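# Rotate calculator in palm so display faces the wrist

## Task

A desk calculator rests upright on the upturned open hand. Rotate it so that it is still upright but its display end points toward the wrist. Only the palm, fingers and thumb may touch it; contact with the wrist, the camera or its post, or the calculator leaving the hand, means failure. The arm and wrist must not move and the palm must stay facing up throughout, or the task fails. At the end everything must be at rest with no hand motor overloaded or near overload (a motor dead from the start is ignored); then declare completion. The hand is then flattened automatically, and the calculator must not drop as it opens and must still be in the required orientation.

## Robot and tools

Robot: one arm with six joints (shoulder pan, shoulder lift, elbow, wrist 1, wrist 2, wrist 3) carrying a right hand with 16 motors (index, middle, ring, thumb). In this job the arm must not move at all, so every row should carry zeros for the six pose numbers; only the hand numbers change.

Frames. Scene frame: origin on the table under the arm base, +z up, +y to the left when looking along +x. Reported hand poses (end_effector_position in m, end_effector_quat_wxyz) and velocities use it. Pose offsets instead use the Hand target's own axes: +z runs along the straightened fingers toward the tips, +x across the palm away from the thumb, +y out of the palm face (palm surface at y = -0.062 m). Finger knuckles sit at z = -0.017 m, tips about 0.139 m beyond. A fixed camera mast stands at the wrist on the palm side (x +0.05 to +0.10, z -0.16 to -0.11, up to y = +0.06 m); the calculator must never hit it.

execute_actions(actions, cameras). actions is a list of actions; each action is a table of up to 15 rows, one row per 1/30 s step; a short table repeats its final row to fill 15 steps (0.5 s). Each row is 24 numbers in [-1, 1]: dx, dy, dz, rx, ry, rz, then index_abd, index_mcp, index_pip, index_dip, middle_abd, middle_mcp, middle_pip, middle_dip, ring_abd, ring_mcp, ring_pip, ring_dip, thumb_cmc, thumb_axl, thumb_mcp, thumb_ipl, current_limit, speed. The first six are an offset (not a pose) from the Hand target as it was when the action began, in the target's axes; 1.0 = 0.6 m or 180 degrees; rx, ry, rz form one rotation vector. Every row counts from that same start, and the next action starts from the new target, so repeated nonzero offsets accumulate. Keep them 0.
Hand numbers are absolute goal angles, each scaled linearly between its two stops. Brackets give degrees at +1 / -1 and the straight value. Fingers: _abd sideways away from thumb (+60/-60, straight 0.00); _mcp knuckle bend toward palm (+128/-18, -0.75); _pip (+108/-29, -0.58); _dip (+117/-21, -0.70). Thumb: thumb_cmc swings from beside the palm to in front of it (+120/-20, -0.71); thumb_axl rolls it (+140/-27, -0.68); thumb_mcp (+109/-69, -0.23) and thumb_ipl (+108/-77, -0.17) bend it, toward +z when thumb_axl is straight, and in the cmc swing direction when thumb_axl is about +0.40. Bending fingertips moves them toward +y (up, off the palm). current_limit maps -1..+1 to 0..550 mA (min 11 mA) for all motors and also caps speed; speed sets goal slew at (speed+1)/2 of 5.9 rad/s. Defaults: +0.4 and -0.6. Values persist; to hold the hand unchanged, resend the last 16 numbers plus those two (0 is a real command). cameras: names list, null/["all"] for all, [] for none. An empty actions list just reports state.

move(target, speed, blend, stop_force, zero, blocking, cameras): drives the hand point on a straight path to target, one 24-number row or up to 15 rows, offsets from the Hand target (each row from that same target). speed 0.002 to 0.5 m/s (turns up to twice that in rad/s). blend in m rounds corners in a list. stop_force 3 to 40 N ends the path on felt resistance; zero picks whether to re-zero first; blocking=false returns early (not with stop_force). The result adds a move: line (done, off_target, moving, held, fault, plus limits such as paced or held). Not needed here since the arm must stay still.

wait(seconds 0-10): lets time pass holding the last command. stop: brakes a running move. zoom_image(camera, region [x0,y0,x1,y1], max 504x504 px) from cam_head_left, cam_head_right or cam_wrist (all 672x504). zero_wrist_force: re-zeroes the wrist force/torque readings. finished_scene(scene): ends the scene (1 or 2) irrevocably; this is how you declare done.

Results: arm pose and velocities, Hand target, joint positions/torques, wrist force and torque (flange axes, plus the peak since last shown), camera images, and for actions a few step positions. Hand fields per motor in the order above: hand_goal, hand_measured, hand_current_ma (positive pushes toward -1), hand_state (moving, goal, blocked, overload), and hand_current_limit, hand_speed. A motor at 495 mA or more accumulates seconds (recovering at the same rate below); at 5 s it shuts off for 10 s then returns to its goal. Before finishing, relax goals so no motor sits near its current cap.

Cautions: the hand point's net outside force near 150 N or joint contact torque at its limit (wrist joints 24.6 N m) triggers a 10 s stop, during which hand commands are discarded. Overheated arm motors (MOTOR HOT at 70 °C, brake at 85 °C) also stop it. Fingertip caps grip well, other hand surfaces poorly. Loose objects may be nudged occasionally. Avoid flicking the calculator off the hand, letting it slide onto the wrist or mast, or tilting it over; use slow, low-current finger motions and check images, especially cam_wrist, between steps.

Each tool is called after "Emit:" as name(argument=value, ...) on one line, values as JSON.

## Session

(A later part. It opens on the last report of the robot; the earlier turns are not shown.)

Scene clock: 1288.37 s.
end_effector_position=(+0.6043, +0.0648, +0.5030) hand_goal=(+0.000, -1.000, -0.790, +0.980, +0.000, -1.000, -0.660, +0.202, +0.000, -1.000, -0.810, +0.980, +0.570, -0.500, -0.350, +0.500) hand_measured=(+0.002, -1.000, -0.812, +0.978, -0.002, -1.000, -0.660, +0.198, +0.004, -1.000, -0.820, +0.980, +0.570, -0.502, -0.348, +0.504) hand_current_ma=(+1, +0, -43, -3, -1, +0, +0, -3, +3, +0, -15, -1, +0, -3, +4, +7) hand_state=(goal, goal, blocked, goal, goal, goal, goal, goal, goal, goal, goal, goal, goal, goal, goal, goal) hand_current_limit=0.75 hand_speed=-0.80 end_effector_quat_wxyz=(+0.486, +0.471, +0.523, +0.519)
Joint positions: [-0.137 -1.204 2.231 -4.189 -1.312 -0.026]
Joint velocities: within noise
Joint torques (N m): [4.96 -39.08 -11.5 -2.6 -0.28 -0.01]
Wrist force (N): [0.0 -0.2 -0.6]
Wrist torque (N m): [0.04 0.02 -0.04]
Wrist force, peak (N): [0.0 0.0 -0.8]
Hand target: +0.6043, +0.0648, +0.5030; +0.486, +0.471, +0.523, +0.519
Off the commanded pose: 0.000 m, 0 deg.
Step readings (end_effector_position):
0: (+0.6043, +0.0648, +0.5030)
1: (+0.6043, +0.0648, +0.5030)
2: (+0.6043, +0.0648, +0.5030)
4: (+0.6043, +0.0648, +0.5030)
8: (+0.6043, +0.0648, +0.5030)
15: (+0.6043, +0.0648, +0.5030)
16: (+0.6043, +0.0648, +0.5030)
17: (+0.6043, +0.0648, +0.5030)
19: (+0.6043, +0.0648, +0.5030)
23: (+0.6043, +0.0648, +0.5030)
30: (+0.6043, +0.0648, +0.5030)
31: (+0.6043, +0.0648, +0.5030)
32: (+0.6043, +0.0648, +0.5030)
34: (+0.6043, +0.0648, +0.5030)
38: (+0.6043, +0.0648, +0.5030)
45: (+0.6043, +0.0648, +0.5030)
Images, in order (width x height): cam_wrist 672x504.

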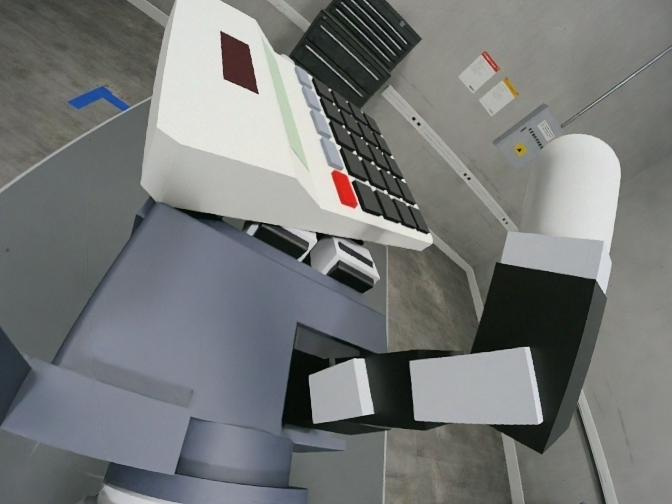

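Emit:
execute_actions(actions=[[[0,0,0,0,0,0,0.0,-1.0,-0.77,0.8,0,-1.0,-0.66,0.203,0,-1.0,-0.81,0.98,0.571,-0.5,-0.35,0.5,0.75,-0.8]],[[0,0,0,0,0,0,0.0,-1.0,-0.752,0.609,0,-1.0,-0.66,0.203,0,-1.0,-0.81,0.98,0.571,-0.5,-0.35,0.5,0.75,-0.8]],[[0,0,0,0,0,0,0.0,-1.0,-0.708,0.478,0,-1.0,-0.66,0.203,0,-1.0,-0.81,0.98,0.571,-0.5,-0.35,0.5,0.75,-0.8]],[[0,0,0,0,0,0,0.0,-1.0,-0.664,0.348,0,-1.0,-0.66,0.203,0,-1.0,-0.81,0.98,0.571,-0.5,-0.35,0.5,0.75,-0.8]]], cameras=["cam_wrist"])

Scene clock: 1297.30 s.
end_effector_position=(+0.6043, +0.0648, +0.5030) hand_goal=(+0.000, -1.000, -0.664, +0.348, +0.000, -1.000, -0.660, +0.202, +0.000, -1.000, -0.810, +0.980, +0.570, -0.500, -0.350, +0.500) hand_measured=(+0.004, -1.000, -0.686, +0.348, -0.002, -1.000, -0.660, +0.198, +0.000, -1.000, -0.820, +0.980, +0.570, -0.502, -0.348, +0.504) hand_current_ma=(+4, +0, -44, +0, -1, +0, +0, -3, +0, +0, -15, -1, +0, -3, +4, +7) hand_state=(goal, goal, blocked, goal, goal, goal, goal, goal, goal, goal, goal, goal, goal, goal, goal, goal) hand_current_limit=0.75 hand_speed=-0.80 end_effector_quat_wxyz=(+0.486, +0.471, +0.523, +0.519)
Joint positions: [-0.137 -1.204 2.231 -4.189 -1.312 -0.026]
Joint velocities: within noise
Joint torques (N m): [5.06 -39.47 -11.47 -2.58 -0.24 0.08]
Wrist force (N): [0.0 0.0 -0.5]
Wrist torque (N m): [0.09 0.01 -0.03]
Wrist force, peak (N): [-0.1 0.1 -0.8]
Hand target: +0.6043, +0.0648, +0.5030; +0.486, +0.471, +0.523, +0.519
Off the commanded pose: 0.000 m, 0 deg.
Step readings (end_effector_position):
0: (+0.6043, +0.0648, +0.5030)
1: (+0.6043, +0.0648, +0.5030)
2: (+0.6043, +0.0648, +0.5030)
4: (+0.6043, +0.0648, +0.5030)
8: (+0.6043, +0.0648, +0.5030)
15: (+0.6043, +0.0648, +0.5030)
16: (+0.6043, +0.0648, +0.5030)
17: (+0.6043, +0.0648, +0.5030)
19: (+0.6043, +0.0648, +0.5030)
23: (+0.6043, +0.0648, +0.5030)
30: (+0.6043, +0.0648, +0.5030)
31: (+0.6043, +0.0648, +0.5030)
32: (+0.6043, +0.0648, +0.5030)
34: (+0.6043, +0.0648, +0.5030)
38: (+0.6043, +0.0648, +0.5030)
45: (+0.6043, +0.0648, +0.5030)
46: (+0.6043, +0.0648, +0.5030)
47: (+0.6043, +0.0648, +0.5030)
49: (+0.6043, +0.0648, +0.5030)
53: (+0.6043, +0.0648, +0.5030)
60: (+0.6043, +0.0648, +0.5030)
Images, in order (width x height): cam_wrist 672x504.

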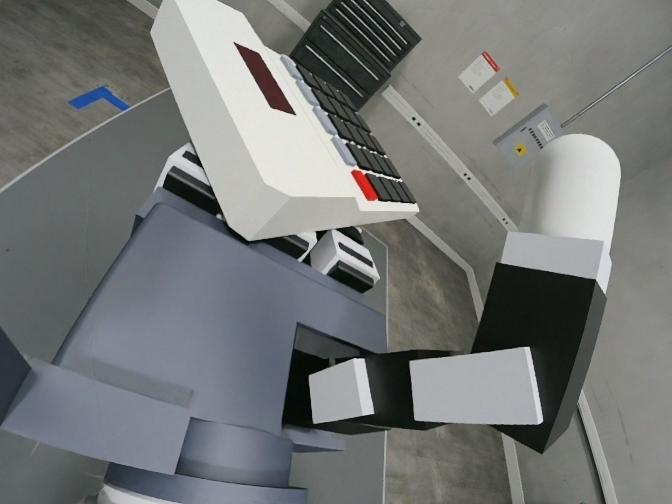

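Emit:
zoom_image(camera="cam_wrist", region=[100, 0, 480, 300])

Emit:
zoom_image(camera="cam_head_left", region=[270, 180, 350, 260])

Scaled by 1.326 from the camera's 672x504 image, which has a finer 960x720 frame.

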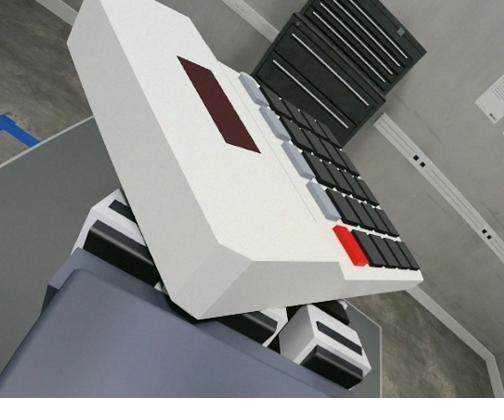

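This scene's latest camera images include none from cam_head_left. They are from: cam_wrist. cam_head_left's image comes with the result of a call that names it in "cameras".

Emit:
execute_actions(actions=[[[0,0,0,0,0,0,0.0,-1.0,-0.62,0.239,0,-1.0,-0.66,0.203,0,-1.0,-0.81,0.98,0.571,-0.5,-0.35,0.5,0.75,-0.8]],[[0,0,0,0,0,0,0.0,-0.97,-0.577,0.13,0,-1.0,-0.66,0.203,0,-1.0,-0.81,0.98,0.571,-0.5,-0.35,0.5,0.75,-0.8]],[[0,0,0,0,0,0,0.0,-0.92,-0.577,-0.022,0,-1.0,-0.66,0.203,0,-1.0,-0.81,0.98,0.571,-0.5,-0.35,0.5,0.75,-0.8]]], cameras=["cam_wrist","cam_head_left"])

Emit:
zoom_image(camera="cam_wrist", region=[100, 0, 480, 300])

Emit:
zoom_image(camera="cam_head_left", region=[270, 180, 350, 260])

Scene clock: 1330.57 s.
end_effector_position=(+0.6043, +0.0648, +0.5030) hand_goal=(+0.000, -0.920, -0.578, -0.022, +0.000, -1.000, -0.660, +0.202, +0.000, -1.000, -0.810, +0.980, +0.570, -0.500, -0.350, +0.500) hand_measured=(+0.006, -0.966, -0.604, -0.022, -0.002, -1.000, -0.660, +0.198, -0.002, -1.000, -0.820, +0.978, +0.570, -0.502, -0.348, +0.504) hand_current_ma=(+6, -127, -51, +0, -1, +0, +0, -3, -1, +0, -15, -1, +0, -3, +4, +7) hand_state=(goal, blocked, blocked, goal, goal, goal, goal, goal, goal, goal, goal, goal, goal, goal, goal, goal) hand_current_limit=0.75 hand_speed=-0.80 end_effector_quat_wxyz=(+0.486, +0.471, +0.523, +0.519)
Joint positions: [-0.137 -1.204 2.231 -4.189 -1.312 -0.026]
Joint velocities: within noise
Joint torques (N m): [5.03 -39.41 -11.72 -2.38 -0.49 -0.03]
Wrist force (N): [0.0 -0.1 -0.6]
Wrist torque (N m): [0.10 0.02 -0.04]
Wrist force, peak (N): [0.0 -0.4 -0.8]
Hand target: +0.6043, +0.0648, +0.5030; +0.486, +0.471, +0.523, +0.519
Off the commanded pose: 0.000 m, 0 deg.
Step readings (end_effector_position):
0: (+0.6043, +0.0648, +0.5030)
1: (+0.6043, +0.0648, +0.5030)
2: (+0.6043, +0.0648, +0.5030)
4: (+0.6043, +0.0648, +0.5030)
8: (+0.6043, +0.0648, +0.5030)
15: (+0.6043, +0.0648, +0.5030)
16: (+0.6043, +0.0648, +0.5030)
17: (+0.6043, +0.0648, +0.5030)
19: (+0.6043, +0.0648, +0.5030)
23: (+0.6043, +0.0648, +0.5030)
30: (+0.6043, +0.0648, +0.5030)
31: (+0.6043, +0.0648, +0.5030)
32: (+0.6043, +0.0648, +0.5030)
34: (+0.6043, +0.0648, +0.5030)
38: (+0.6043, +0.0648, +0.5030)
45: (+0.6043, +0.0648, +0.5030)
Images, in order (width x height): cam_head_left 672x504, cam_wrist 672x504.

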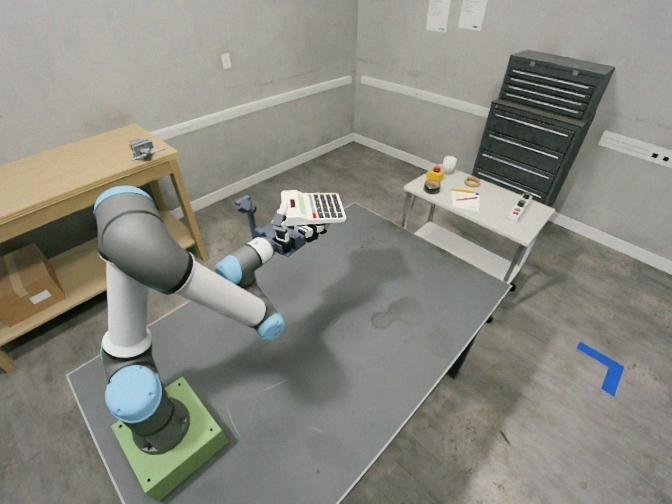

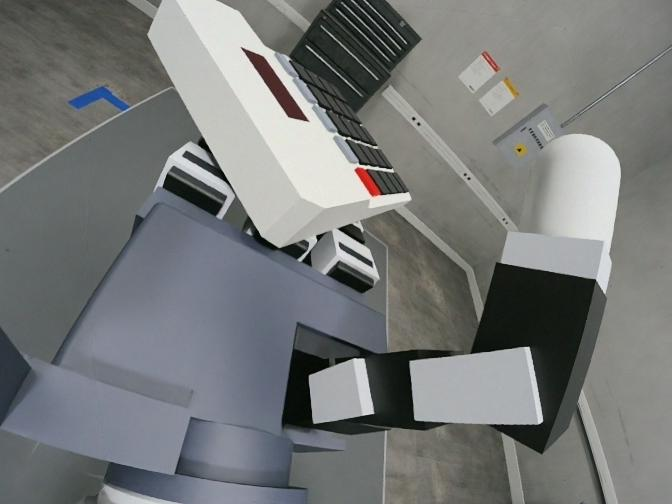

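Scaled by 1.326 from the camera's 672x504 image, which has a finer 960x720 frame.

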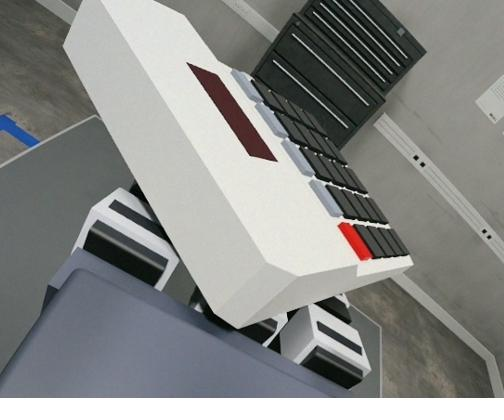

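Scaled by 6.300 from the camera's 672x504 image, which has a finer 960x720 frame.

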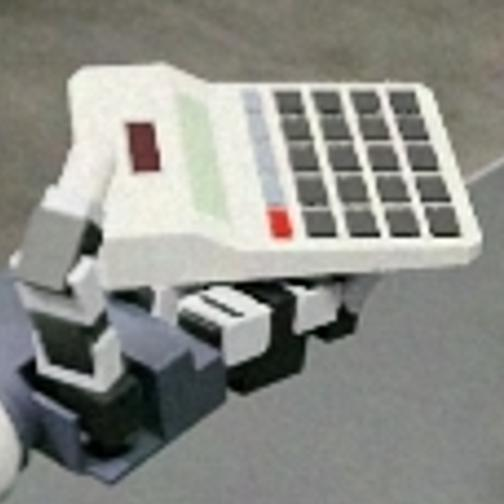

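Emit:
execute_actions(actions=[[[0,0,0,0,0,0,0.0,-0.92,-0.577,-0.022,0,-1.0,-0.6,0.203,0,-1.0,-0.81,0.98,0.571,-0.5,-0.35,0.5,0.75,-0.8]],[[0,0,0,0,0,0,0.0,-0.92,-0.577,-0.022,0,-1.0,-0.57,0.203,0,-1.0,-0.81,0.98,0.571,-0.5,-0.35,0.5,0.75,-0.8]],[[0,0,0,0,0,0,0.0,-0.92,-0.577,-0.022,0,-1.0,-0.55,0.203,0,-1.0,-0.81,0.98,0.571,-0.5,-0.35,0.5,0.75,-0.8]]], cameras=["cam_wrist"])

Scene clock: 1373.50 s.
end_effector_position=(+0.6043, +0.0648, +0.5030) hand_goal=(+0.000, -0.920, -0.578, -0.022, +0.000, -1.000, -0.550, +0.202, +0.000, -1.000, -0.810, +0.980, +0.570, -0.500, -0.350, +0.500) hand_measured=(+0.006, -0.954, -0.596, -0.022, -0.002, -1.000, -0.586, +0.196, -0.002, -1.000, -0.820, +0.980, +0.570, -0.502, -0.348, +0.504) hand_current_ma=(+5, -86, -34, +0, -1, +0, -82, -7, -1, +0, -15, +0, +0, -3, +4, +7) hand_state=(goal, blocked, goal, goal, goal, goal, blocked, goal, goal, goal, goal, goal, goal, goal, goal, goal) hand_current_limit=0.75 hand_speed=-0.80 end_effector_quat_wxyz=(+0.486, +0.471, +0.523, +0.519)
Joint positions: [-0.137 -1.204 2.231 -4.189 -1.312 -0.026]
Joint velocities: within noise
Joint torques (N m): [4.99 -39.22 -11.56 -2.25 -0.9 -0.08]
Wrist force (N): [0.0 -0.2 -0.7]
Wrist torque (N m): [0.09 0.03 -0.04]
Wrist force, peak (N): [0.2 -0.1 -0.9]
Hand target: +0.6043, +0.0648, +0.5030; +0.486, +0.471, +0.523, +0.519
Off the commanded pose: 0.000 m, 0 deg.
Step readings (end_effector_position):
0: (+0.6043, +0.0648, +0.5030)
1: (+0.6043, +0.0648, +0.5030)
2: (+0.6043, +0.0648, +0.5030)
4: (+0.6043, +0.0648, +0.5030)
8: (+0.6043, +0.0648, +0.5030)
15: (+0.6043, +0.0648, +0.5030)
16: (+0.6043, +0.0648, +0.5030)
17: (+0.6043, +0.0648, +0.5030)
19: (+0.6043, +0.0648, +0.5030)
23: (+0.6043, +0.0648, +0.5030)
30: (+0.6043, +0.0648, +0.5030)
31: (+0.6043, +0.0648, +0.5030)
32: (+0.6043, +0.0648, +0.5030)
34: (+0.6043, +0.0648, +0.5030)
38: (+0.6043, +0.0648, +0.5030)
45: (+0.6043, +0.0648, +0.5030)
Images, in order (width x height): cam_wrist 672x504.

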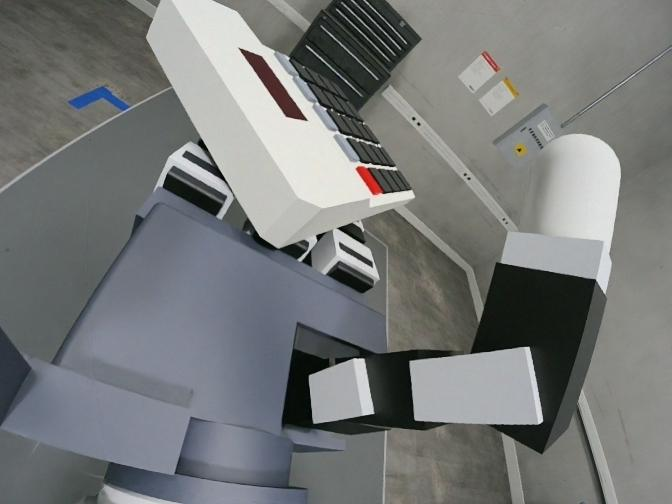

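Emit:
execute_actions(actions=[[[0,0,0,0,0,0,0.0,-0.92,-0.577,-0.022,0,-1.0,-0.53,0.203,0,-1.0,-0.81,0.98,0.571,-0.5,-0.35,0.5,0.75,-0.8]],[[0,0,0,0,0,0,0.0,-0.95,-0.577,-0.022,0,-1.0,-0.52,0.203,0,-1.0,-0.81,0.98,0.571,-0.5,-0.35,0.5,0.75,-0.8]],[[0,0,0,0,0,0,0.0,-1.0,-0.577,-0.022,0,-1.0,-0.52,0.203,0,-1.0,-0.81,0.98,0.571,-0.5,-0.35,0.5,0.75,-0.8]]], cameras=["cam_wrist"])

Scene clock: 1379.43 s.
end_effector_position=(+0.6043, +0.0648, +0.5030) hand_goal=(+0.000, -1.000, -0.578, -0.022, +0.000, -1.000, -0.520, +0.202, +0.000, -1.000, -0.810, +0.980, +0.570, -0.500, -0.350, +0.500) hand_measured=(+0.002, -1.000, -0.588, -0.022, -0.002, -1.000, -0.568, +0.194, -0.002, -1.000, -0.818, +0.980, +0.570, -0.502, -0.348, +0.504) hand_current_ma=(+2, +0, -13, +0, -1, +0, -122, -10, -1, +0, -11, +0, +0, -3, +4, +7) hand_state=(goal, goal, goal, goal, goal, goal, blocked, goal, goal, goal, goal, goal, goal, goal, goal, goal) hand_current_limit=0.75 hand_speed=-0.80 end_effector_quat_wxyz=(+0.486, +0.471, +0.523, +0.519)
Joint positions: [-0.137 -1.204 2.231 -4.189 -1.312 -0.026]
Joint velocities: within noise
Joint torques (N m): [4.72 -39.13 -11.68 -2.25 -1 -0.14]
Wrist force (N): [0.2 -0.1 -0.6]
Wrist torque (N m): [0.09 0.00 -0.02]
Wrist force, peak (N): [0.3 -0.2 -0.8]
Hand target: +0.6043, +0.0648, +0.5030; +0.486, +0.471, +0.523, +0.519
Off the commanded pose: 0.000 m, 0 deg.
Step readings (end_effector_position):
0: (+0.6043, +0.0648, +0.5030)
1: (+0.6043, +0.0648, +0.5030)
2: (+0.6043, +0.0648, +0.5030)
4: (+0.6043, +0.0648, +0.5030)
8: (+0.6043, +0.0648, +0.5030)
15: (+0.6043, +0.0648, +0.5030)
16: (+0.6043, +0.0648, +0.5030)
17: (+0.6043, +0.0648, +0.5030)
19: (+0.6043, +0.0648, +0.5030)
23: (+0.6043, +0.0648, +0.5030)
30: (+0.6043, +0.0648, +0.5030)
31: (+0.6043, +0.0648, +0.5030)
32: (+0.6043, +0.0648, +0.5030)
34: (+0.6043, +0.0648, +0.5030)
38: (+0.6043, +0.0648, +0.5030)
45: (+0.6043, +0.0648, +0.5030)
Images, in order (width x height): cam_wrist 672x504.

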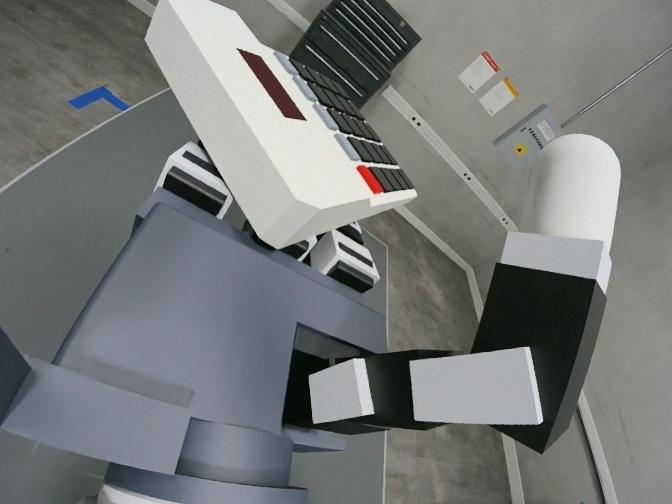

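Emit:
execute_actions(actions=[[[0,0,0,0,0,0,0.0,-1.0,-0.9,-0.022,0,-1.0,-0.52,0.203,0,-1.0,-0.81,0.98,0.571,-0.5,-0.35,0.5,0.75,-0.8]],[[0,0,0,0,0,0,0.0,-1.0,-0.9,0.609,0,-1.0,-0.52,0.203,0,-1.0,-0.81,0.98,0.571,-0.5,-0.35,0.5,0.75,-0.7]],[[0,0,0,0,0,0,0.0,-1.0,-0.85,0.609,0,-1.0,-0.52,0.203,0,-1.0,-0.81,0.98,0.571,-0.5,-0.35,0.5,0.75,-0.8]],[[0,0,0,0,0,0,0.0,-1.0,-0.8,0.609,0,-1.0,-0.52,0.203,0,-1.0,-0.81,0.98,0.571,-0.5,-0.35,0.5,0.75,-0.8]],[[0,0,0,0,0,0,0.0,-1.0,-0.77,0.609,0,-1.0,-0.52,0.203,0,-1.0,-0.81,0.98,0.571,-0.5,-0.35,0.5,0.75,-0.8]],[[0,0,0,0,0,0,0.0,-1.0,-0.75,0.609,0,-1.0,-0.52,0.203,0,-1.0,-0.81,0.98,0.571,-0.5,-0.35,0.5,0.75,-0.8]]], cameras=["cam_wrist"])

Scene clock: 1392.47 s.
end_effector_position=(+0.6043, +0.0648, +0.5030) hand_goal=(+0.000, -1.000, -0.750, +0.608, +0.000, -1.000, -0.520, +0.202, +0.000, -1.000, -0.810, +0.980, +0.570, -0.500, -0.350, +0.500) hand_measured=(+0.002, -1.000, -0.762, +0.606, -0.002, -1.000, -0.564, +0.194, -0.002, -1.000, -0.818, +0.980, +0.570, -0.502, -0.348, +0.504) hand_current_ma=(+2, +0, -17, -3, -1, +0, -110, -10, -1, +0, -11, +0, +0, -3, +4, +7) hand_state=(goal, goal, goal, goal, goal, goal, blocked, goal, goal, goal, goal, goal, goal, goal, goal, goal) hand_current_limit=0.75 hand_speed=-0.80 end_effector_quat_wxyz=(+0.486, +0.471, +0.523, +0.519)
Joint positions: [-0.137 -1.204 2.231 -4.189 -1.312 -0.026]
Joint velocities: within noise
Joint torques (N m): [4.82 -39.08 -12 -2.13 -1.16 -0.17]
Wrist force (N): [0.0 -0.2 -0.5]
Wrist torque (N m): [0.07 0.02 -0.04]
Wrist force, peak (N): [0.0 -0.2 -0.9]
Hand target: +0.6043, +0.0648, +0.5030; +0.486, +0.471, +0.523, +0.519
Off the commanded pose: 0.000 m, 0 deg.
Step readings (end_effector_position):
0: (+0.6043, +0.0648, +0.5030)
1: (+0.6043, +0.0648, +0.5030)
2: (+0.6043, +0.0648, +0.5030)
4: (+0.6043, +0.0648, +0.5030)
8: (+0.6043, +0.0648, +0.5030)
15: (+0.6043, +0.0648, +0.5030)
16: (+0.6043, +0.0648, +0.5030)
17: (+0.6043, +0.0648, +0.5030)
19: (+0.6043, +0.0648, +0.5030)
23: (+0.6043, +0.0648, +0.5030)
30: (+0.6043, +0.0648, +0.5030)
31: (+0.6043, +0.0648, +0.5030)
32: (+0.6043, +0.0648, +0.5030)
34: (+0.6043, +0.0648, +0.5030)
38: (+0.6043, +0.0648, +0.5030)
45: (+0.6043, +0.0648, +0.5030)
46: (+0.6043, +0.0648, +0.5030)
47: (+0.6043, +0.0648, +0.5030)
49: (+0.6043, +0.0648, +0.5030)
53: (+0.6043, +0.0648, +0.5030)
60: (+0.6043, +0.0648, +0.5030)
61: (+0.6043, +0.0648, +0.5030)
62: (+0.6043, +0.0648, +0.5030)
64: (+0.6043, +0.0648, +0.5030)
68: (+0.6043, +0.0648, +0.5030)
75: (+0.6043, +0.0648, +0.5030)
76: (+0.6043, +0.0648, +0.5030)
77: (+0.6043, +0.0648, +0.5030)
79: (+0.6043, +0.0648, +0.5030)
83: (+0.6043, +0.0648, +0.5030)
90: (+0.6043, +0.0648, +0.5030)
Images, in order (width x height): cam_wrist 672x504.

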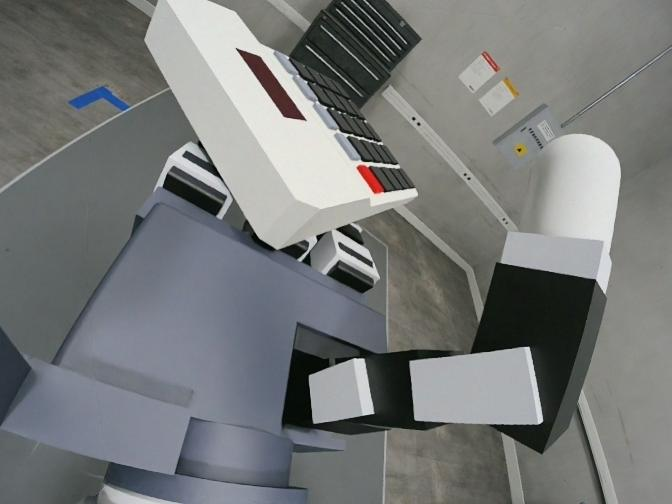

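Emit:
execute_actions(actions=[[[0,0,0,0,0,0,0.0,-1.0,-0.73,0.609,0,-1.0,-0.52,0.203,0,-1.0,-0.81,0.98,0.571,-0.5,-0.35,0.5,0.75,-0.8]],[[0,0,0,0,0,0,0.0,-1.0,-0.72,0.609,0,-1.0,-0.55,0.203,0,-1.0,-0.81,0.98,0.571,-0.5,-0.35,0.5,0.75,-0.8]],[[0,0,0,0,0,0,0.0,-1.0,-0.72,0.609,0,-1.0,-0.6,0.203,0,-1.0,-0.81,0.98,0.571,-0.5,-0.35,0.5,0.75,-0.8]],[[0,0,0,0,0,0,0.0,-1.0,-0.72,0.609,0,-1.0,-0.66,0.203,0,-1.0,-0.81,0.98,0.571,-0.5,-0.35,0.5,0.75,-0.8]],[[0,0,0,0,0,0,0.0,-1.0,-0.72,0.609,0.25,-1.0,-0.66,0.203,0,-1.0,-0.81,0.98,0.571,-0.5,-0.35,0.5,0.75,-0.8]]], cameras=["cam_wrist"])

Scene clock: 1411.63 s.
end_effector_position=(+0.6043, +0.0648, +0.5030) hand_goal=(+0.000, -1.000, -0.720, +0.608, +0.250, -1.000, -0.660, +0.202, +0.000, -1.000, -0.810, +0.980, +0.570, -0.500, -0.350, +0.500) hand_measured=(+0.002, -1.000, -0.740, +0.606, +0.220, -1.000, -0.660, +0.198, +0.004, -1.000, -0.818, +0.980, +0.570, -0.502, -0.348, +0.504) hand_current_ma=(+2, +0, -37, -3, -54, +0, +0, -4, +3, +0, -11, +0, +0, -3, +4, +7) hand_state=(goal, goal, goal, goal, blocked, goal, goal, goal, goal, goal, goal, goal, goal, goal, goal, goal) hand_current_limit=0.75 hand_speed=-0.80 end_effector_quat_wxyz=(+0.486, +0.471, +0.523, +0.519)
Joint positions: [-0.137 -1.204 2.231 -4.189 -1.312 -0.026]
Joint velocities: within noise
Joint torques (N m): [4.75 -38.98 -11.64 -2.07 -1.32 -0.09]
Wrist force (N): [0.0 0.0 -0.7]
Wrist torque (N m): [0.11 0.02 -0.04]
Wrist force, peak (N): [0.0 -0.2 -0.9]
Hand target: +0.6043, +0.0648, +0.5030; +0.486, +0.471, +0.523, +0.519
Off the commanded pose: 0.000 m, 0 deg.
Step readings (end_effector_position):
0: (+0.6043, +0.0648, +0.5030)
1: (+0.6043, +0.0648, +0.5030)
2: (+0.6043, +0.0648, +0.5030)
4: (+0.6043, +0.0648, +0.5030)
8: (+0.6043, +0.0648, +0.5030)
15: (+0.6043, +0.0648, +0.5030)
16: (+0.6043, +0.0648, +0.5030)
17: (+0.6043, +0.0648, +0.5030)
19: (+0.6043, +0.0648, +0.5030)
23: (+0.6043, +0.0648, +0.5030)
30: (+0.6043, +0.0648, +0.5030)
31: (+0.6043, +0.0648, +0.5030)
32: (+0.6043, +0.0648, +0.5030)
34: (+0.6043, +0.0648, +0.5030)
38: (+0.6043, +0.0648, +0.5030)
45: (+0.6043, +0.0648, +0.5030)
46: (+0.6043, +0.0648, +0.5030)
47: (+0.6043, +0.0648, +0.5030)
49: (+0.6043, +0.0648, +0.5030)
53: (+0.6043, +0.0648, +0.5030)
60: (+0.6043, +0.0648, +0.5030)
61: (+0.6043, +0.0648, +0.5030)
62: (+0.6043, +0.0648, +0.5030)
64: (+0.6043, +0.0648, +0.5030)
68: (+0.6043, +0.0648, +0.5030)
75: (+0.6043, +0.0648, +0.5030)
Images, in order (width x height): cam_wrist 672x504.

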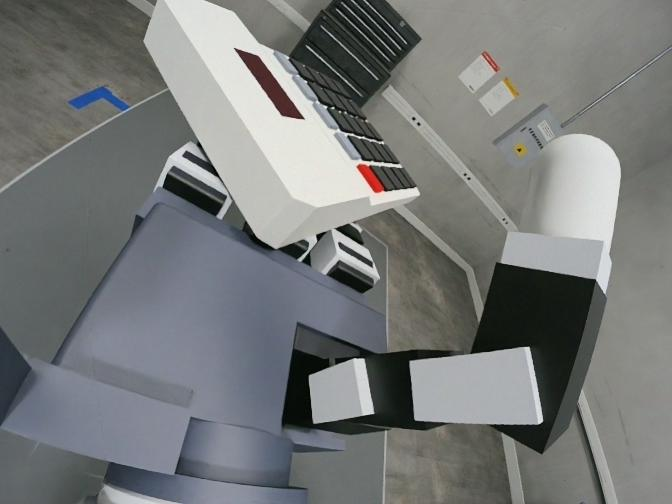

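Emit:
execute_actions(actions=[[[0,0,0,0,0,0,0.0,-1.0,-0.72,0.609,0.2,-1.0,-0.66,0.203,0,-1.0,-0.81,0.98,0.571,-0.5,-0.35,0.5,0.75,-0.8]],[[0,0,0,0,0,0,0.0,-1.0,-0.72,0.609,0.2,-1.0,-0.6,0.203,0,-1.0,-0.81,0.98,0.571,-0.5,-0.35,0.5,0.75,-0.8]],[[0,0,0,0,0,0,0.0,-1.0,-0.72,0.609,0.2,-1.0,-0.56,0.203,0,-1.0,-0.81,0.98,0.571,-0.5,-0.35,0.5,0.75,-0.8]],[[0,0,0,0,0,0,0.0,-1.0,-0.72,0.609,0.2,-1.0,-0.53,0.203,0,-1.0,-0.81,0.98,0.571,-0.5,-0.35,0.5,0.75,-0.8]],[[0,0,0,0,0,0,0.0,-1.0,-0.72,0.609,0.2,-1.0,-0.51,0.203,0,-1.0,-0.81,0.98,0.571,-0.5,-0.35,0.5,0.75,-0.8]]], cameras=["cam_wrist","cam_head_left"])

Emit:
zoom_image(camera="cam_head_left", region=[270, 180, 350, 260])

Scene clock: 1422.03 s.
end_effector_position=(+0.6043, +0.0648, +0.5030) hand_goal=(+0.000, -1.000, -0.720, +0.608, +0.200, -1.000, -0.510, +0.202, +0.000, -1.000, -0.810, +0.980, +0.570, -0.500, -0.350, +0.500) hand_measured=(+0.002, -1.000, -0.734, +0.606, +0.202, -1.000, -0.554, +0.196, +0.002, -1.000, -0.818, +0.980, +0.570, -0.502, -0.348, +0.504) hand_current_ma=(+2, +0, -24, -3, +1, +0, -109, -7, +1, +0, -10, +0, +0, -3, +4, +7) hand_state=(goal, goal, goal, goal, goal, goal, blocked, goal, goal, goal, goal, goal, goal, goal, goal, goal) hand_current_limit=0.75 hand_speed=-0.80 end_effector_quat_wxyz=(+0.486, +0.471, +0.523, +0.519)
Joint positions: [-0.137 -1.204 2.231 -4.189 -1.312 -0.026]
Joint velocities: within noise
Joint torques (N m): [4.76 -39.38 -11.38 -2.06 -1.37 -0.21]
Wrist force (N): [0.0 -0.2 -0.5]
Wrist torque (N m): [0.07 0.02 -0.04]
Wrist force, peak (N): [0.0 -0.1 -0.8]
Hand target: +0.6043, +0.0648, +0.5030; +0.486, +0.471, +0.523, +0.519
Off the commanded pose: 0.000 m, 0 deg.
Step readings (end_effector_position):
0: (+0.6043, +0.0648, +0.5030)
1: (+0.6043, +0.0648, +0.5030)
2: (+0.6043, +0.0648, +0.5030)
4: (+0.6043, +0.0648, +0.5030)
8: (+0.6043, +0.0648, +0.5030)
15: (+0.6043, +0.0648, +0.5030)
16: (+0.6043, +0.0648, +0.5030)
17: (+0.6043, +0.0648, +0.5030)
19: (+0.6043, +0.0648, +0.5030)
23: (+0.6043, +0.0648, +0.5030)
30: (+0.6043, +0.0648, +0.5030)
31: (+0.6043, +0.0648, +0.5030)
32: (+0.6043, +0.0648, +0.5030)
34: (+0.6043, +0.0648, +0.5030)
38: (+0.6043, +0.0648, +0.5030)
45: (+0.6043, +0.0648, +0.5030)
46: (+0.6043, +0.0648, +0.5030)
47: (+0.6043, +0.0648, +0.5030)
49: (+0.6043, +0.0648, +0.5030)
53: (+0.6043, +0.0648, +0.5030)
60: (+0.6043, +0.0648, +0.5030)
61: (+0.6043, +0.0648, +0.5030)
62: (+0.6043, +0.0648, +0.5030)
64: (+0.6043, +0.0648, +0.5030)
68: (+0.6043, +0.0648, +0.5030)
75: (+0.6043, +0.0648, +0.5030)
Images, in order (width x height): cam_head_left 672x504, cam_wrist 672x504.

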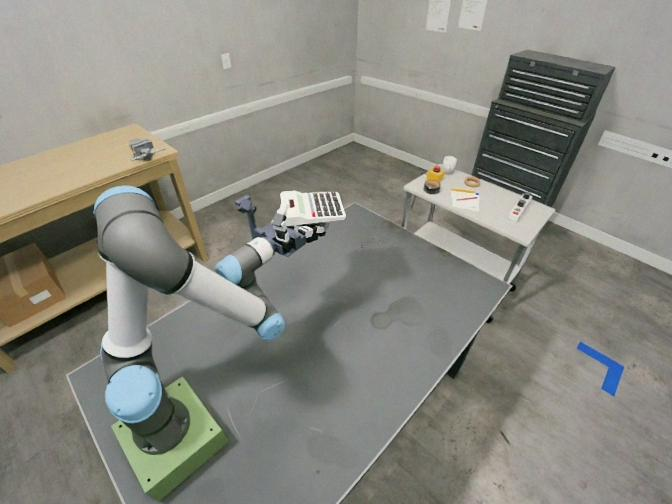

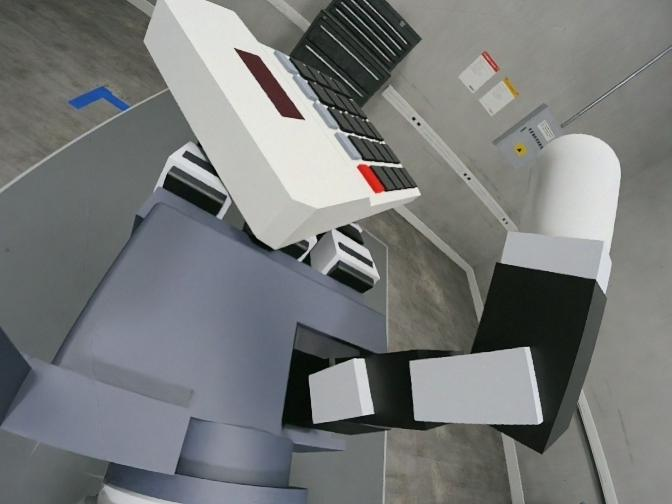

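Scaled by 6.300 from the camera's 672x504 image, which has a finer 960x720 frame.

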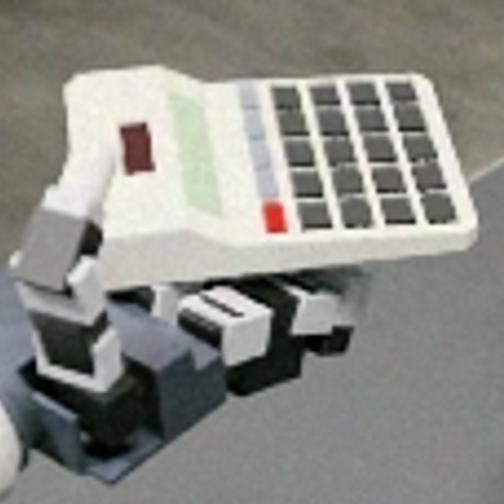

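Emit:
execute_actions(actions=[[[0,0,0,0,0,0,0.0,-1.0,-0.72,0.609,0.2,-1.0,-0.51,0.203,0,-1.0,-0.9,0.98,0.571,-0.5,-0.35,0.5,0.75,-0.8]]], cameras=["cam_wrist"])

Scene clock: 1428.23 s.
end_effector_position=(+0.6043, +0.0648, +0.5030) hand_goal=(+0.000, -1.000, -0.720, +0.608, +0.200, -1.000, -0.510, +0.202, +0.000, -1.000, -0.900, +0.980, +0.570, -0.500, -0.350, +0.500) hand_measured=(+0.002, -1.000, -0.734, +0.606, +0.202, -1.000, -0.554, +0.196, +0.002, -1.000, -0.900, +0.980, +0.570, -0.502, -0.348, +0.504) hand_current_ma=(+2, +0, -24, -3, +1, +0, -109, -7, +1, +0, +0, +0, +0, -3, +4, +7) hand_state=(goal, goal, goal, goal, goal, goal, blocked, goal, goal, goal, goal, goal, goal, goal, goal, goal) hand_current_limit=0.75 hand_speed=-0.80 end_effector_quat_wxyz=(+0.486, +0.471, +0.523, +0.519)
Joint positions: [-0.137 -1.204 2.231 -4.189 -1.312 -0.026]
Joint velocities: within noise
Joint torques (N m): [4.45 -38.94 -11.62 -2.04 -1.55 -0.13]
Wrist force (N): [0.1 -0.1 -0.4]
Wrist torque (N m): [0.07 0.00 -0.03]
Wrist force, peak (N): [0.0 -0.1 -0.9]
Hand target: +0.6043, +0.0648, +0.5030; +0.486, +0.471, +0.523, +0.519
Off the commanded pose: 0.000 m, 0 deg.
Step readings (end_effector_position):
0: (+0.6043, +0.0648, +0.5030)
1: (+0.6043, +0.0648, +0.5030)
2: (+0.6043, +0.0648, +0.5030)
4: (+0.6043, +0.0648, +0.5030)
8: (+0.6043, +0.0648, +0.5030)
15: (+0.6043, +0.0648, +0.5030)
Images, in order (width x height): cam_wrist 672x504.

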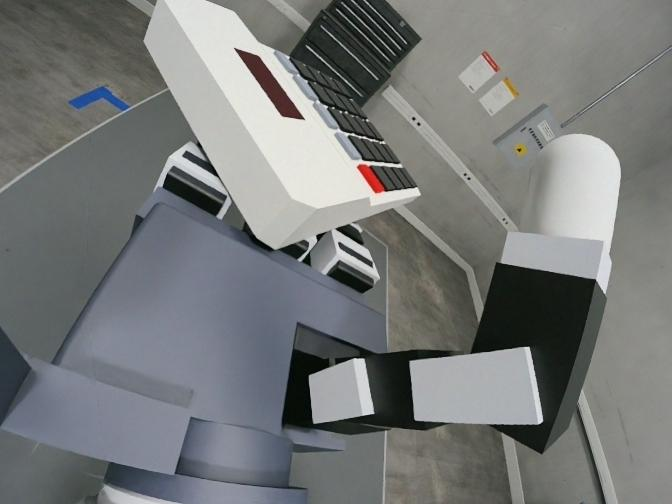

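Emit:
zoom_image(camera="cam_wrist", region=[100, 0, 480, 300])

Scaled by 1.326 from the camera's 672x504 image, which has a finer 960x720 frame.

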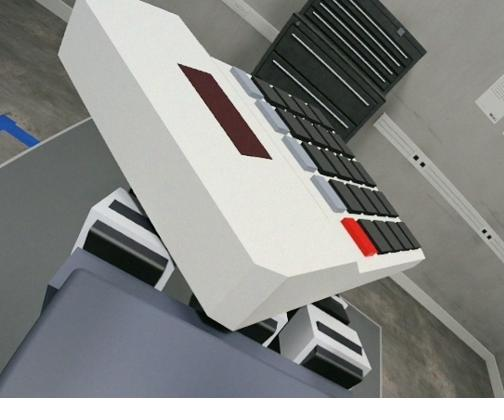

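Emit:
execute_actions(actions=[[[0,0,0,0,0,0,0.0,-1.0,-0.72,0.609,0.2,-1.0,-0.51,0.203,0,-1.0,-0.95,0.98,0.571,-0.5,-0.35,0.5,0.75,-0.8]],[[0,0,0,0,0,0,0.0,-1.0,-0.72,0.609,0.2,-1.0,-0.51,0.203,0,-1.0,-0.95,0.348,0.571,-0.5,-0.35,0.5,0.75,-0.7]],[[0,0,0,0,0,0,0.0,-1.0,-0.72,0.609,0.2,-1.0,-0.51,0.203,0,-1.0,-0.85,0.348,0.571,-0.5,-0.35,0.5,0.75,-0.8]],[[0,0,0,0,0,0,0.0,-1.0,-0.72,0.609,0.2,-1.0,-0.51,0.203,0,-1.0,-0.75,0.348,0.571,-0.5,-0.35,0.5,0.75,-0.8]],[[0,0,0,0,0,0,0.0,-1.0,-0.72,0.609,0.2,-1.0,-0.51,0.203,0,-1.0,-0.70,0.348,0.571,-0.5,-0.35,0.5,0.75,-0.8]],[[0,0,0,0,0,0,0.0,-1.0,-0.72,0.609,0.2,-1.0,-0.51,0.203,0,-1.0,-0.67,0.348,0.571,-0.5,-0.35,0.5,0.75,-0.8]]], cameras=["cam_wrist"])

Scene clock: 1456.97 s.
end_effector_position=(+0.6043, +0.0648, +0.5030) hand_goal=(+0.000, -1.000, -0.720, +0.608, +0.200, -1.000, -0.510, +0.202, +0.000, -1.000, -0.670, +0.348, +0.570, -0.500, -0.350, +0.500) hand_measured=(+0.002, -1.000, -0.734, +0.606, +0.202, -1.000, -0.554, +0.196, +0.002, -1.000, -0.680, +0.350, +0.570, -0.502, -0.348, +0.504) hand_current_ma=(+1, +0, -23, -3, +1, +0, -109, -7, +1, +0, -14, +2, +0, -3, +4, +7) hand_state=(goal, goal, goal, goal, goal, goal, blocked, goal, goal, goal, goal, goal, goal, goal, goal, goal) hand_current_limit=0.75 hand_speed=-0.80 end_effector_quat_wxyz=(+0.486, +0.471, +0.523, +0.519)
Joint positions: [-0.137 -1.204 2.231 -4.189 -1.312 -0.026]
Joint velocities: within noise
Joint torques (N m): [4.51 -38.99 -11.91 -2 -1.86 -0.21]
Wrist force (N): [0.1 -0.2 -0.7]
Wrist torque (N m): [0.09 0.02 -0.04]
Wrist force, peak (N): [0.2 -0.2 -0.9]
Hand target: +0.6043, +0.0648, +0.5030; +0.486, +0.471, +0.523, +0.519
Off the commanded pose: 0.000 m, 0 deg.
Step readings (end_effector_position):
0: (+0.6043, +0.0648, +0.5030)
1: (+0.6043, +0.0648, +0.5030)
2: (+0.6043, +0.0648, +0.5030)
4: (+0.6043, +0.0648, +0.5030)
8: (+0.6043, +0.0648, +0.5030)
15: (+0.6043, +0.0648, +0.5030)
16: (+0.6043, +0.0648, +0.5030)
17: (+0.6043, +0.0648, +0.5030)
19: (+0.6043, +0.0648, +0.5030)
23: (+0.6043, +0.0648, +0.5030)
30: (+0.6043, +0.0648, +0.5030)
31: (+0.6043, +0.0648, +0.5030)
32: (+0.6043, +0.0648, +0.5030)
34: (+0.6043, +0.0648, +0.5030)
38: (+0.6043, +0.0648, +0.5030)
45: (+0.6043, +0.0648, +0.5030)
46: (+0.6043, +0.0648, +0.5030)
47: (+0.6043, +0.0648, +0.5030)
49: (+0.6043, +0.0648, +0.5030)
53: (+0.6043, +0.0648, +0.5030)
60: (+0.6043, +0.0648, +0.5030)
61: (+0.6043, +0.0648, +0.5030)
62: (+0.6043, +0.0648, +0.5030)
64: (+0.6043, +0.0648, +0.5030)
68: (+0.6043, +0.0648, +0.5030)
75: (+0.6043, +0.0648, +0.5030)
76: (+0.6043, +0.0648, +0.5030)
77: (+0.6043, +0.0648, +0.5030)
79: (+0.6043, +0.0648, +0.5030)
83: (+0.6043, +0.0648, +0.5030)
90: (+0.6043, +0.0648, +0.5030)
Images, in order (width x height): cam_wrist 672x504.

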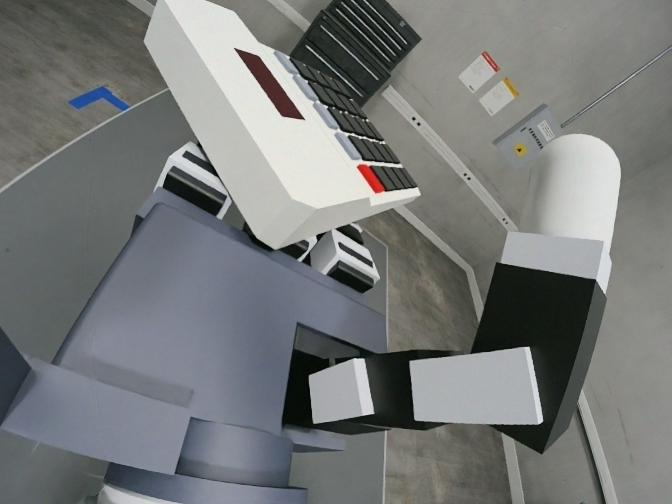

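Emit:
execute_actions(actions=[[[0,0,0,0,0,0,0.0,-1.0,-0.72,0.609,0.2,-1.0,-0.51,0.203,0,-1.0,-0.65,0.348,0.571,-0.5,-0.35,0.5,0.75,-0.8]],[[0,0,0,0,0,0,0.0,-1.0,-0.72,0.609,0.2,-1.0,-0.51,0.203,0,-1.0,-0.635,0.348,0.571,-0.5,-0.35,0.5,0.75,-0.8]]], cameras=["cam_wrist"])

Scene clock: 1462.73 s.
end_effector_position=(+0.6043, +0.0648, +0.5030) hand_goal=(+0.000, -1.000, -0.720, +0.608, +0.200, -1.000, -0.510, +0.202, +0.000, -1.000, -0.636, +0.348, +0.570, -0.500, -0.350, +0.500) hand_measured=(+0.000, -1.000, -0.734, +0.606, +0.200, -1.000, -0.554, +0.196, +0.002, -1.000, -0.646, +0.350, +0.570, -0.502, -0.348, +0.504) hand_current_ma=(+0, +0, -22, -3, +0, +0, -107, -7, +1, +0, -16, +1, +0, -3, +4, +7) hand_state=(goal, goal, goal, goal, goal, goal, blocked, goal, goal, goal, goal, goal, goal, goal, goal, goal) hand_current_limit=0.75 hand_speed=-0.80 end_effector_quat_wxyz=(+0.486, +0.471, +0.523, +0.519)
Joint positions: [-0.137 -1.204 2.231 -4.189 -1.312 -0.026]
Joint velocities: within noise
Joint torques (N m): [4.5 -39.19 -11.81 -1.99 -1.91 -0.17]
Wrist force (N): [0.0 -0.2 -0.7]
Wrist torque (N m): [0.09 0.03 -0.05]
Wrist force, peak (N): [-0.1 -0.2 -0.9]
Hand target: +0.6043, +0.0648, +0.5030; +0.486, +0.471, +0.523, +0.519
Off the commanded pose: 0.000 m, 0 deg.
Step readings (end_effector_position):
0: (+0.6043, +0.0648, +0.5030)
1: (+0.6043, +0.0648, +0.5030)
2: (+0.6043, +0.0648, +0.5030)
4: (+0.6043, +0.0648, +0.5030)
8: (+0.6043, +0.0648, +0.5030)
15: (+0.6043, +0.0648, +0.5030)
16: (+0.6043, +0.0648, +0.5030)
17: (+0.6043, +0.0648, +0.5030)
19: (+0.6043, +0.0648, +0.5030)
23: (+0.6043, +0.0648, +0.5030)
30: (+0.6043, +0.0648, +0.5030)
Images, in order (width x height): cam_wrist 672x504.

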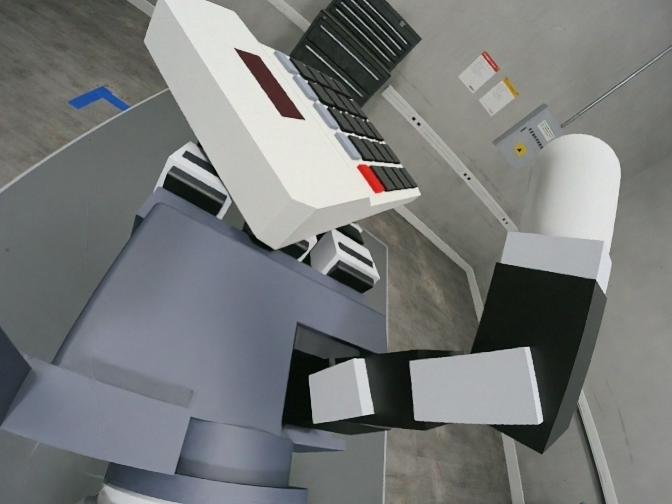

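Emit:
execute_actions(actions=[[[0,0,0,0,0,0,0.0,-1.0,-0.72,0.609,0.2,-1.0,-0.51,0.203,0,-1.0,-0.62,0.348,0.571,-0.5,-0.35,0.5,0.75,-0.8]],[[0,0,0,0,0,0,0.0,-1.0,-0.72,0.609,0.2,-1.0,-0.51,0.203,0,-1.0,-0.60,0.348,0.571,-0.5,-0.35,0.5,0.75,-0.8]],[[0,0,0,0,0,0,0.0,-1.0,-0.72,0.609,0.2,-1.0,-0.51,0.203,0,-1.0,-0.58,0.348,0.571,-0.5,-0.35,0.5,0.75,-0.8]]], cameras=["cam_wrist"])

Scene clock: 1470.17 s.
end_effector_position=(+0.6043, +0.0648, +0.5030) hand_goal=(+0.000, -1.000, -0.720, +0.608, +0.200, -1.000, -0.510, +0.202, +0.000, -1.000, -0.580, +0.348, +0.570, -0.500, -0.350, +0.500) hand_measured=(+0.000, -1.000, -0.734, +0.606, +0.200, -1.000, -0.546, +0.196, +0.002, -1.000, -0.596, +0.348, +0.570, -0.502, -0.348, +0.504) hand_current_ma=(+0, +0, -22, -2, +0, +0, -84, -7, +2, +0, -29, +0, +0, -3, +4, +7) hand_state=(goal, goal, goal, goal, goal, goal, blocked, goal, goal, goal, goal, goal, goal, goal, goal, goal) hand_current_limit=0.75 hand_speed=-0.80 end_effector_quat_wxyz=(+0.486, +0.471, +0.523, +0.519)
Joint positions: [-0.137 -1.204 2.231 -4.189 -1.312 -0.026]
Joint velocities: within noise
Joint torques (N m): [4.38 -38.98 -11.74 -1.95 -1.91 -0.16]
Wrist force (N): [-0.1 0.1 -0.5]
Wrist torque (N m): [0.11 0.03 -0.04]
Wrist force, peak (N): [0.1 0.0 -0.9]
Hand target: +0.6043, +0.0648, +0.5030; +0.486, +0.471, +0.523, +0.519
Off the commanded pose: 0.000 m, 0 deg.
Step readings (end_effector_position):
0: (+0.6043, +0.0648, +0.5030)
1: (+0.6043, +0.0648, +0.5030)
2: (+0.6043, +0.0648, +0.5030)
4: (+0.6043, +0.0648, +0.5030)
8: (+0.6043, +0.0648, +0.5030)
15: (+0.6043, +0.0648, +0.5030)
16: (+0.6043, +0.0648, +0.5030)
17: (+0.6043, +0.0648, +0.5030)
19: (+0.6043, +0.0648, +0.5030)
23: (+0.6043, +0.0648, +0.5030)
30: (+0.6043, +0.0648, +0.5030)
31: (+0.6043, +0.0648, +0.5030)
32: (+0.6043, +0.0648, +0.5030)
34: (+0.6043, +0.0648, +0.5030)
38: (+0.6043, +0.0648, +0.5030)
45: (+0.6043, +0.0648, +0.5030)
Images, in order (width x height): cam_wrist 672x504.

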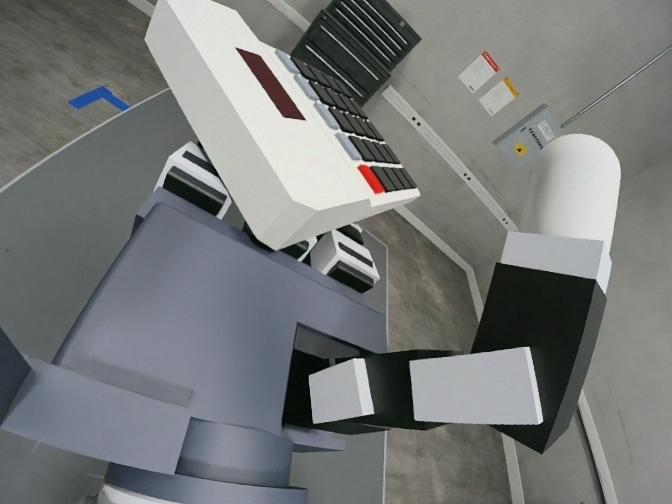

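Emit:
execute_actions(actions=[[[0,0,0,0,0,0,0.0,-1.0,-0.72,0.609,0.2,-1.0,-0.54,0.203,0,-1.0,-0.58,0.348,0.571,-0.5,-0.35,0.5,0.75,-0.8]],[[0,0,0,0,0,0,0.0,-1.0,-0.72,0.609,0.2,-1.0,-0.57,0.203,0,-1.0,-0.59,0.348,0.571,-0.5,-0.35,0.5,0.75,-0.8]],[[0,0,0,0,0,0,0.0,-1.0,-0.72,0.609,0.2,-1.0,-0.61,0.203,0,-1.0,-0.60,0.348,0.571,-0.5,-0.35,0.5,0.75,-0.8]],[[0,0,0,0,0,0,0.0,-1.0,-0.72,0.609,0.2,-1.0,-0.66,0.203,0,-1.0,-0.61,0.348,0.571,-0.5,-0.35,0.5,0.75,-0.8]]], cameras=["cam_wrist"])

Scene clock: 1480.13 s.
end_effector_position=(+0.6043, +0.0648, +0.5030) hand_goal=(+0.000, -1.000, -0.720, +0.608, +0.200, -1.000, -0.660, +0.202, +0.000, -1.000, -0.610, +0.348, +0.570, -0.500, -0.350, +0.500) hand_measured=(+0.000, -1.000, -0.734, +0.606, +0.196, -1.000, -0.660, +0.200, +0.002, -1.000, -0.620, +0.346, +0.570, -0.502, -0.348, +0.504) hand_current_ma=(+0, +0, -22, -2, -3, +0, +0, -2, +2, +0, -14, -1, +0, -3, +4, +7) hand_state=(goal, goal, goal, goal, goal, goal, goal, goal, goal, goal, goal, goal, goal, goal, goal, goal) hand_current_limit=0.75 hand_speed=-0.80 end_effector_quat_wxyz=(+0.486, +0.471, +0.523, +0.519)
Joint positions: [-0.137 -1.204 2.231 -4.189 -1.312 -0.026]
Joint velocities: within noise
Joint torques (N m): [4.42 -39.15 -11.87 -1.9 -2.01 -0.09]
Wrist force (N): [0.0 0.0 -0.5]
Wrist torque (N m): [0.10 0.01 -0.04]
Wrist force, peak (N): [0.1 -0.1 -1.0]
Hand target: +0.6043, +0.0648, +0.5030; +0.486, +0.471, +0.523, +0.519
Off the commanded pose: 0.000 m, 0 deg.
Step readings (end_effector_position):
0: (+0.6043, +0.0648, +0.5030)
1: (+0.6043, +0.0648, +0.5030)
2: (+0.6043, +0.0648, +0.5030)
4: (+0.6043, +0.0648, +0.5030)
8: (+0.6043, +0.0648, +0.5030)
15: (+0.6043, +0.0648, +0.5030)
16: (+0.6043, +0.0648, +0.5030)
17: (+0.6043, +0.0648, +0.5030)
19: (+0.6043, +0.0648, +0.5030)
23: (+0.6043, +0.0648, +0.5030)
30: (+0.6043, +0.0648, +0.5030)
31: (+0.6043, +0.0648, +0.5030)
32: (+0.6043, +0.0648, +0.5030)
34: (+0.6043, +0.0648, +0.5030)
38: (+0.6043, +0.0648, +0.5030)
45: (+0.6043, +0.0648, +0.5030)
46: (+0.6043, +0.0648, +0.5030)
47: (+0.6043, +0.0648, +0.5030)
49: (+0.6043, +0.0648, +0.5030)
53: (+0.6043, +0.0648, +0.5030)
60: (+0.6043, +0.0648, +0.5030)
Images, in order (width x height): cam_wrist 672x504.

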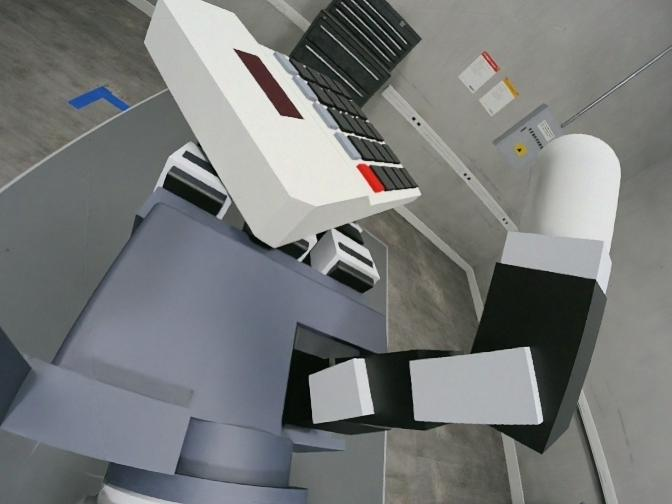

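Emit:
execute_actions(actions=[[[0,0,0,0,0,0,0.0,-1.0,-0.72,0.609,0.2,-1.0,-0.66,0.203,0,-1.0,-0.655,0.478,0.571,-0.5,-0.35,0.5,0.75,-0.8]],[[0,0,0,0,0,0,0.0,-1.0,-0.72,0.609,0.2,-1.0,-0.66,0.203,0,-1.0,-0.70,0.609,0.571,-0.5,-0.35,0.5,0.75,-0.8]]], cameras=["cam_wrist"])

Scene clock: 1486.53 s.
end_effector_position=(+0.6043, +0.0648, +0.5030) hand_goal=(+0.000, -1.000, -0.720, +0.608, +0.200, -1.000, -0.660, +0.202, +0.000, -1.000, -0.700, +0.608, +0.570, -0.500, -0.350, +0.500) hand_measured=(+0.000, -1.000, -0.734, +0.606, +0.196, -1.000, -0.660, +0.200, +0.004, -1.000, -0.710, +0.596, +0.570, -0.502, -0.348, +0.504) hand_current_ma=(+0, +0, -22, -2, -3, +0, +0, -2, +4, +0, -15, -17, +0, -3, +4, +7) hand_state=(goal, goal, goal, goal, goal, goal, goal, goal, goal, goal, goal, goal, goal, goal, goal, goal) hand_current_limit=0.75 hand_speed=-0.80 end_effector_quat_wxyz=(+0.486, +0.471, +0.523, +0.519)
Joint positions: [-0.137 -1.204 2.231 -4.189 -1.312 -0.026]
Joint velocities: within noise
Joint torques (N m): [4.75 -39.43 -12.08 -1.82 -1.85 -0.09]
Wrist force (N): [0.0 0.0 -0.7]
Wrist torque (N m): [0.10 0.01 -0.03]
Wrist force, peak (N): [-0.1 0.0 -1.0]
Hand target: +0.6043, +0.0648, +0.5030; +0.486, +0.471, +0.523, +0.519
Off the commanded pose: 0.000 m, 0 deg.
Step readings (end_effector_position):
0: (+0.6043, +0.0648, +0.5030)
1: (+0.6043, +0.0648, +0.5030)
2: (+0.6043, +0.0648, +0.5030)
4: (+0.6043, +0.0648, +0.5030)
8: (+0.6043, +0.0648, +0.5030)
15: (+0.6043, +0.0648, +0.5030)
16: (+0.6043, +0.0648, +0.5030)
17: (+0.6043, +0.0648, +0.5030)
19: (+0.6043, +0.0648, +0.5030)
23: (+0.6043, +0.0648, +0.5030)
30: (+0.6043, +0.0648, +0.5030)
Images, in order (width x height): cam_wrist 672x504.

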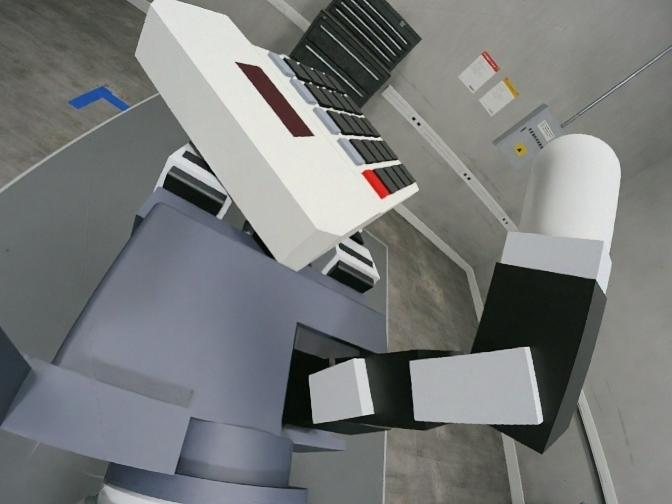

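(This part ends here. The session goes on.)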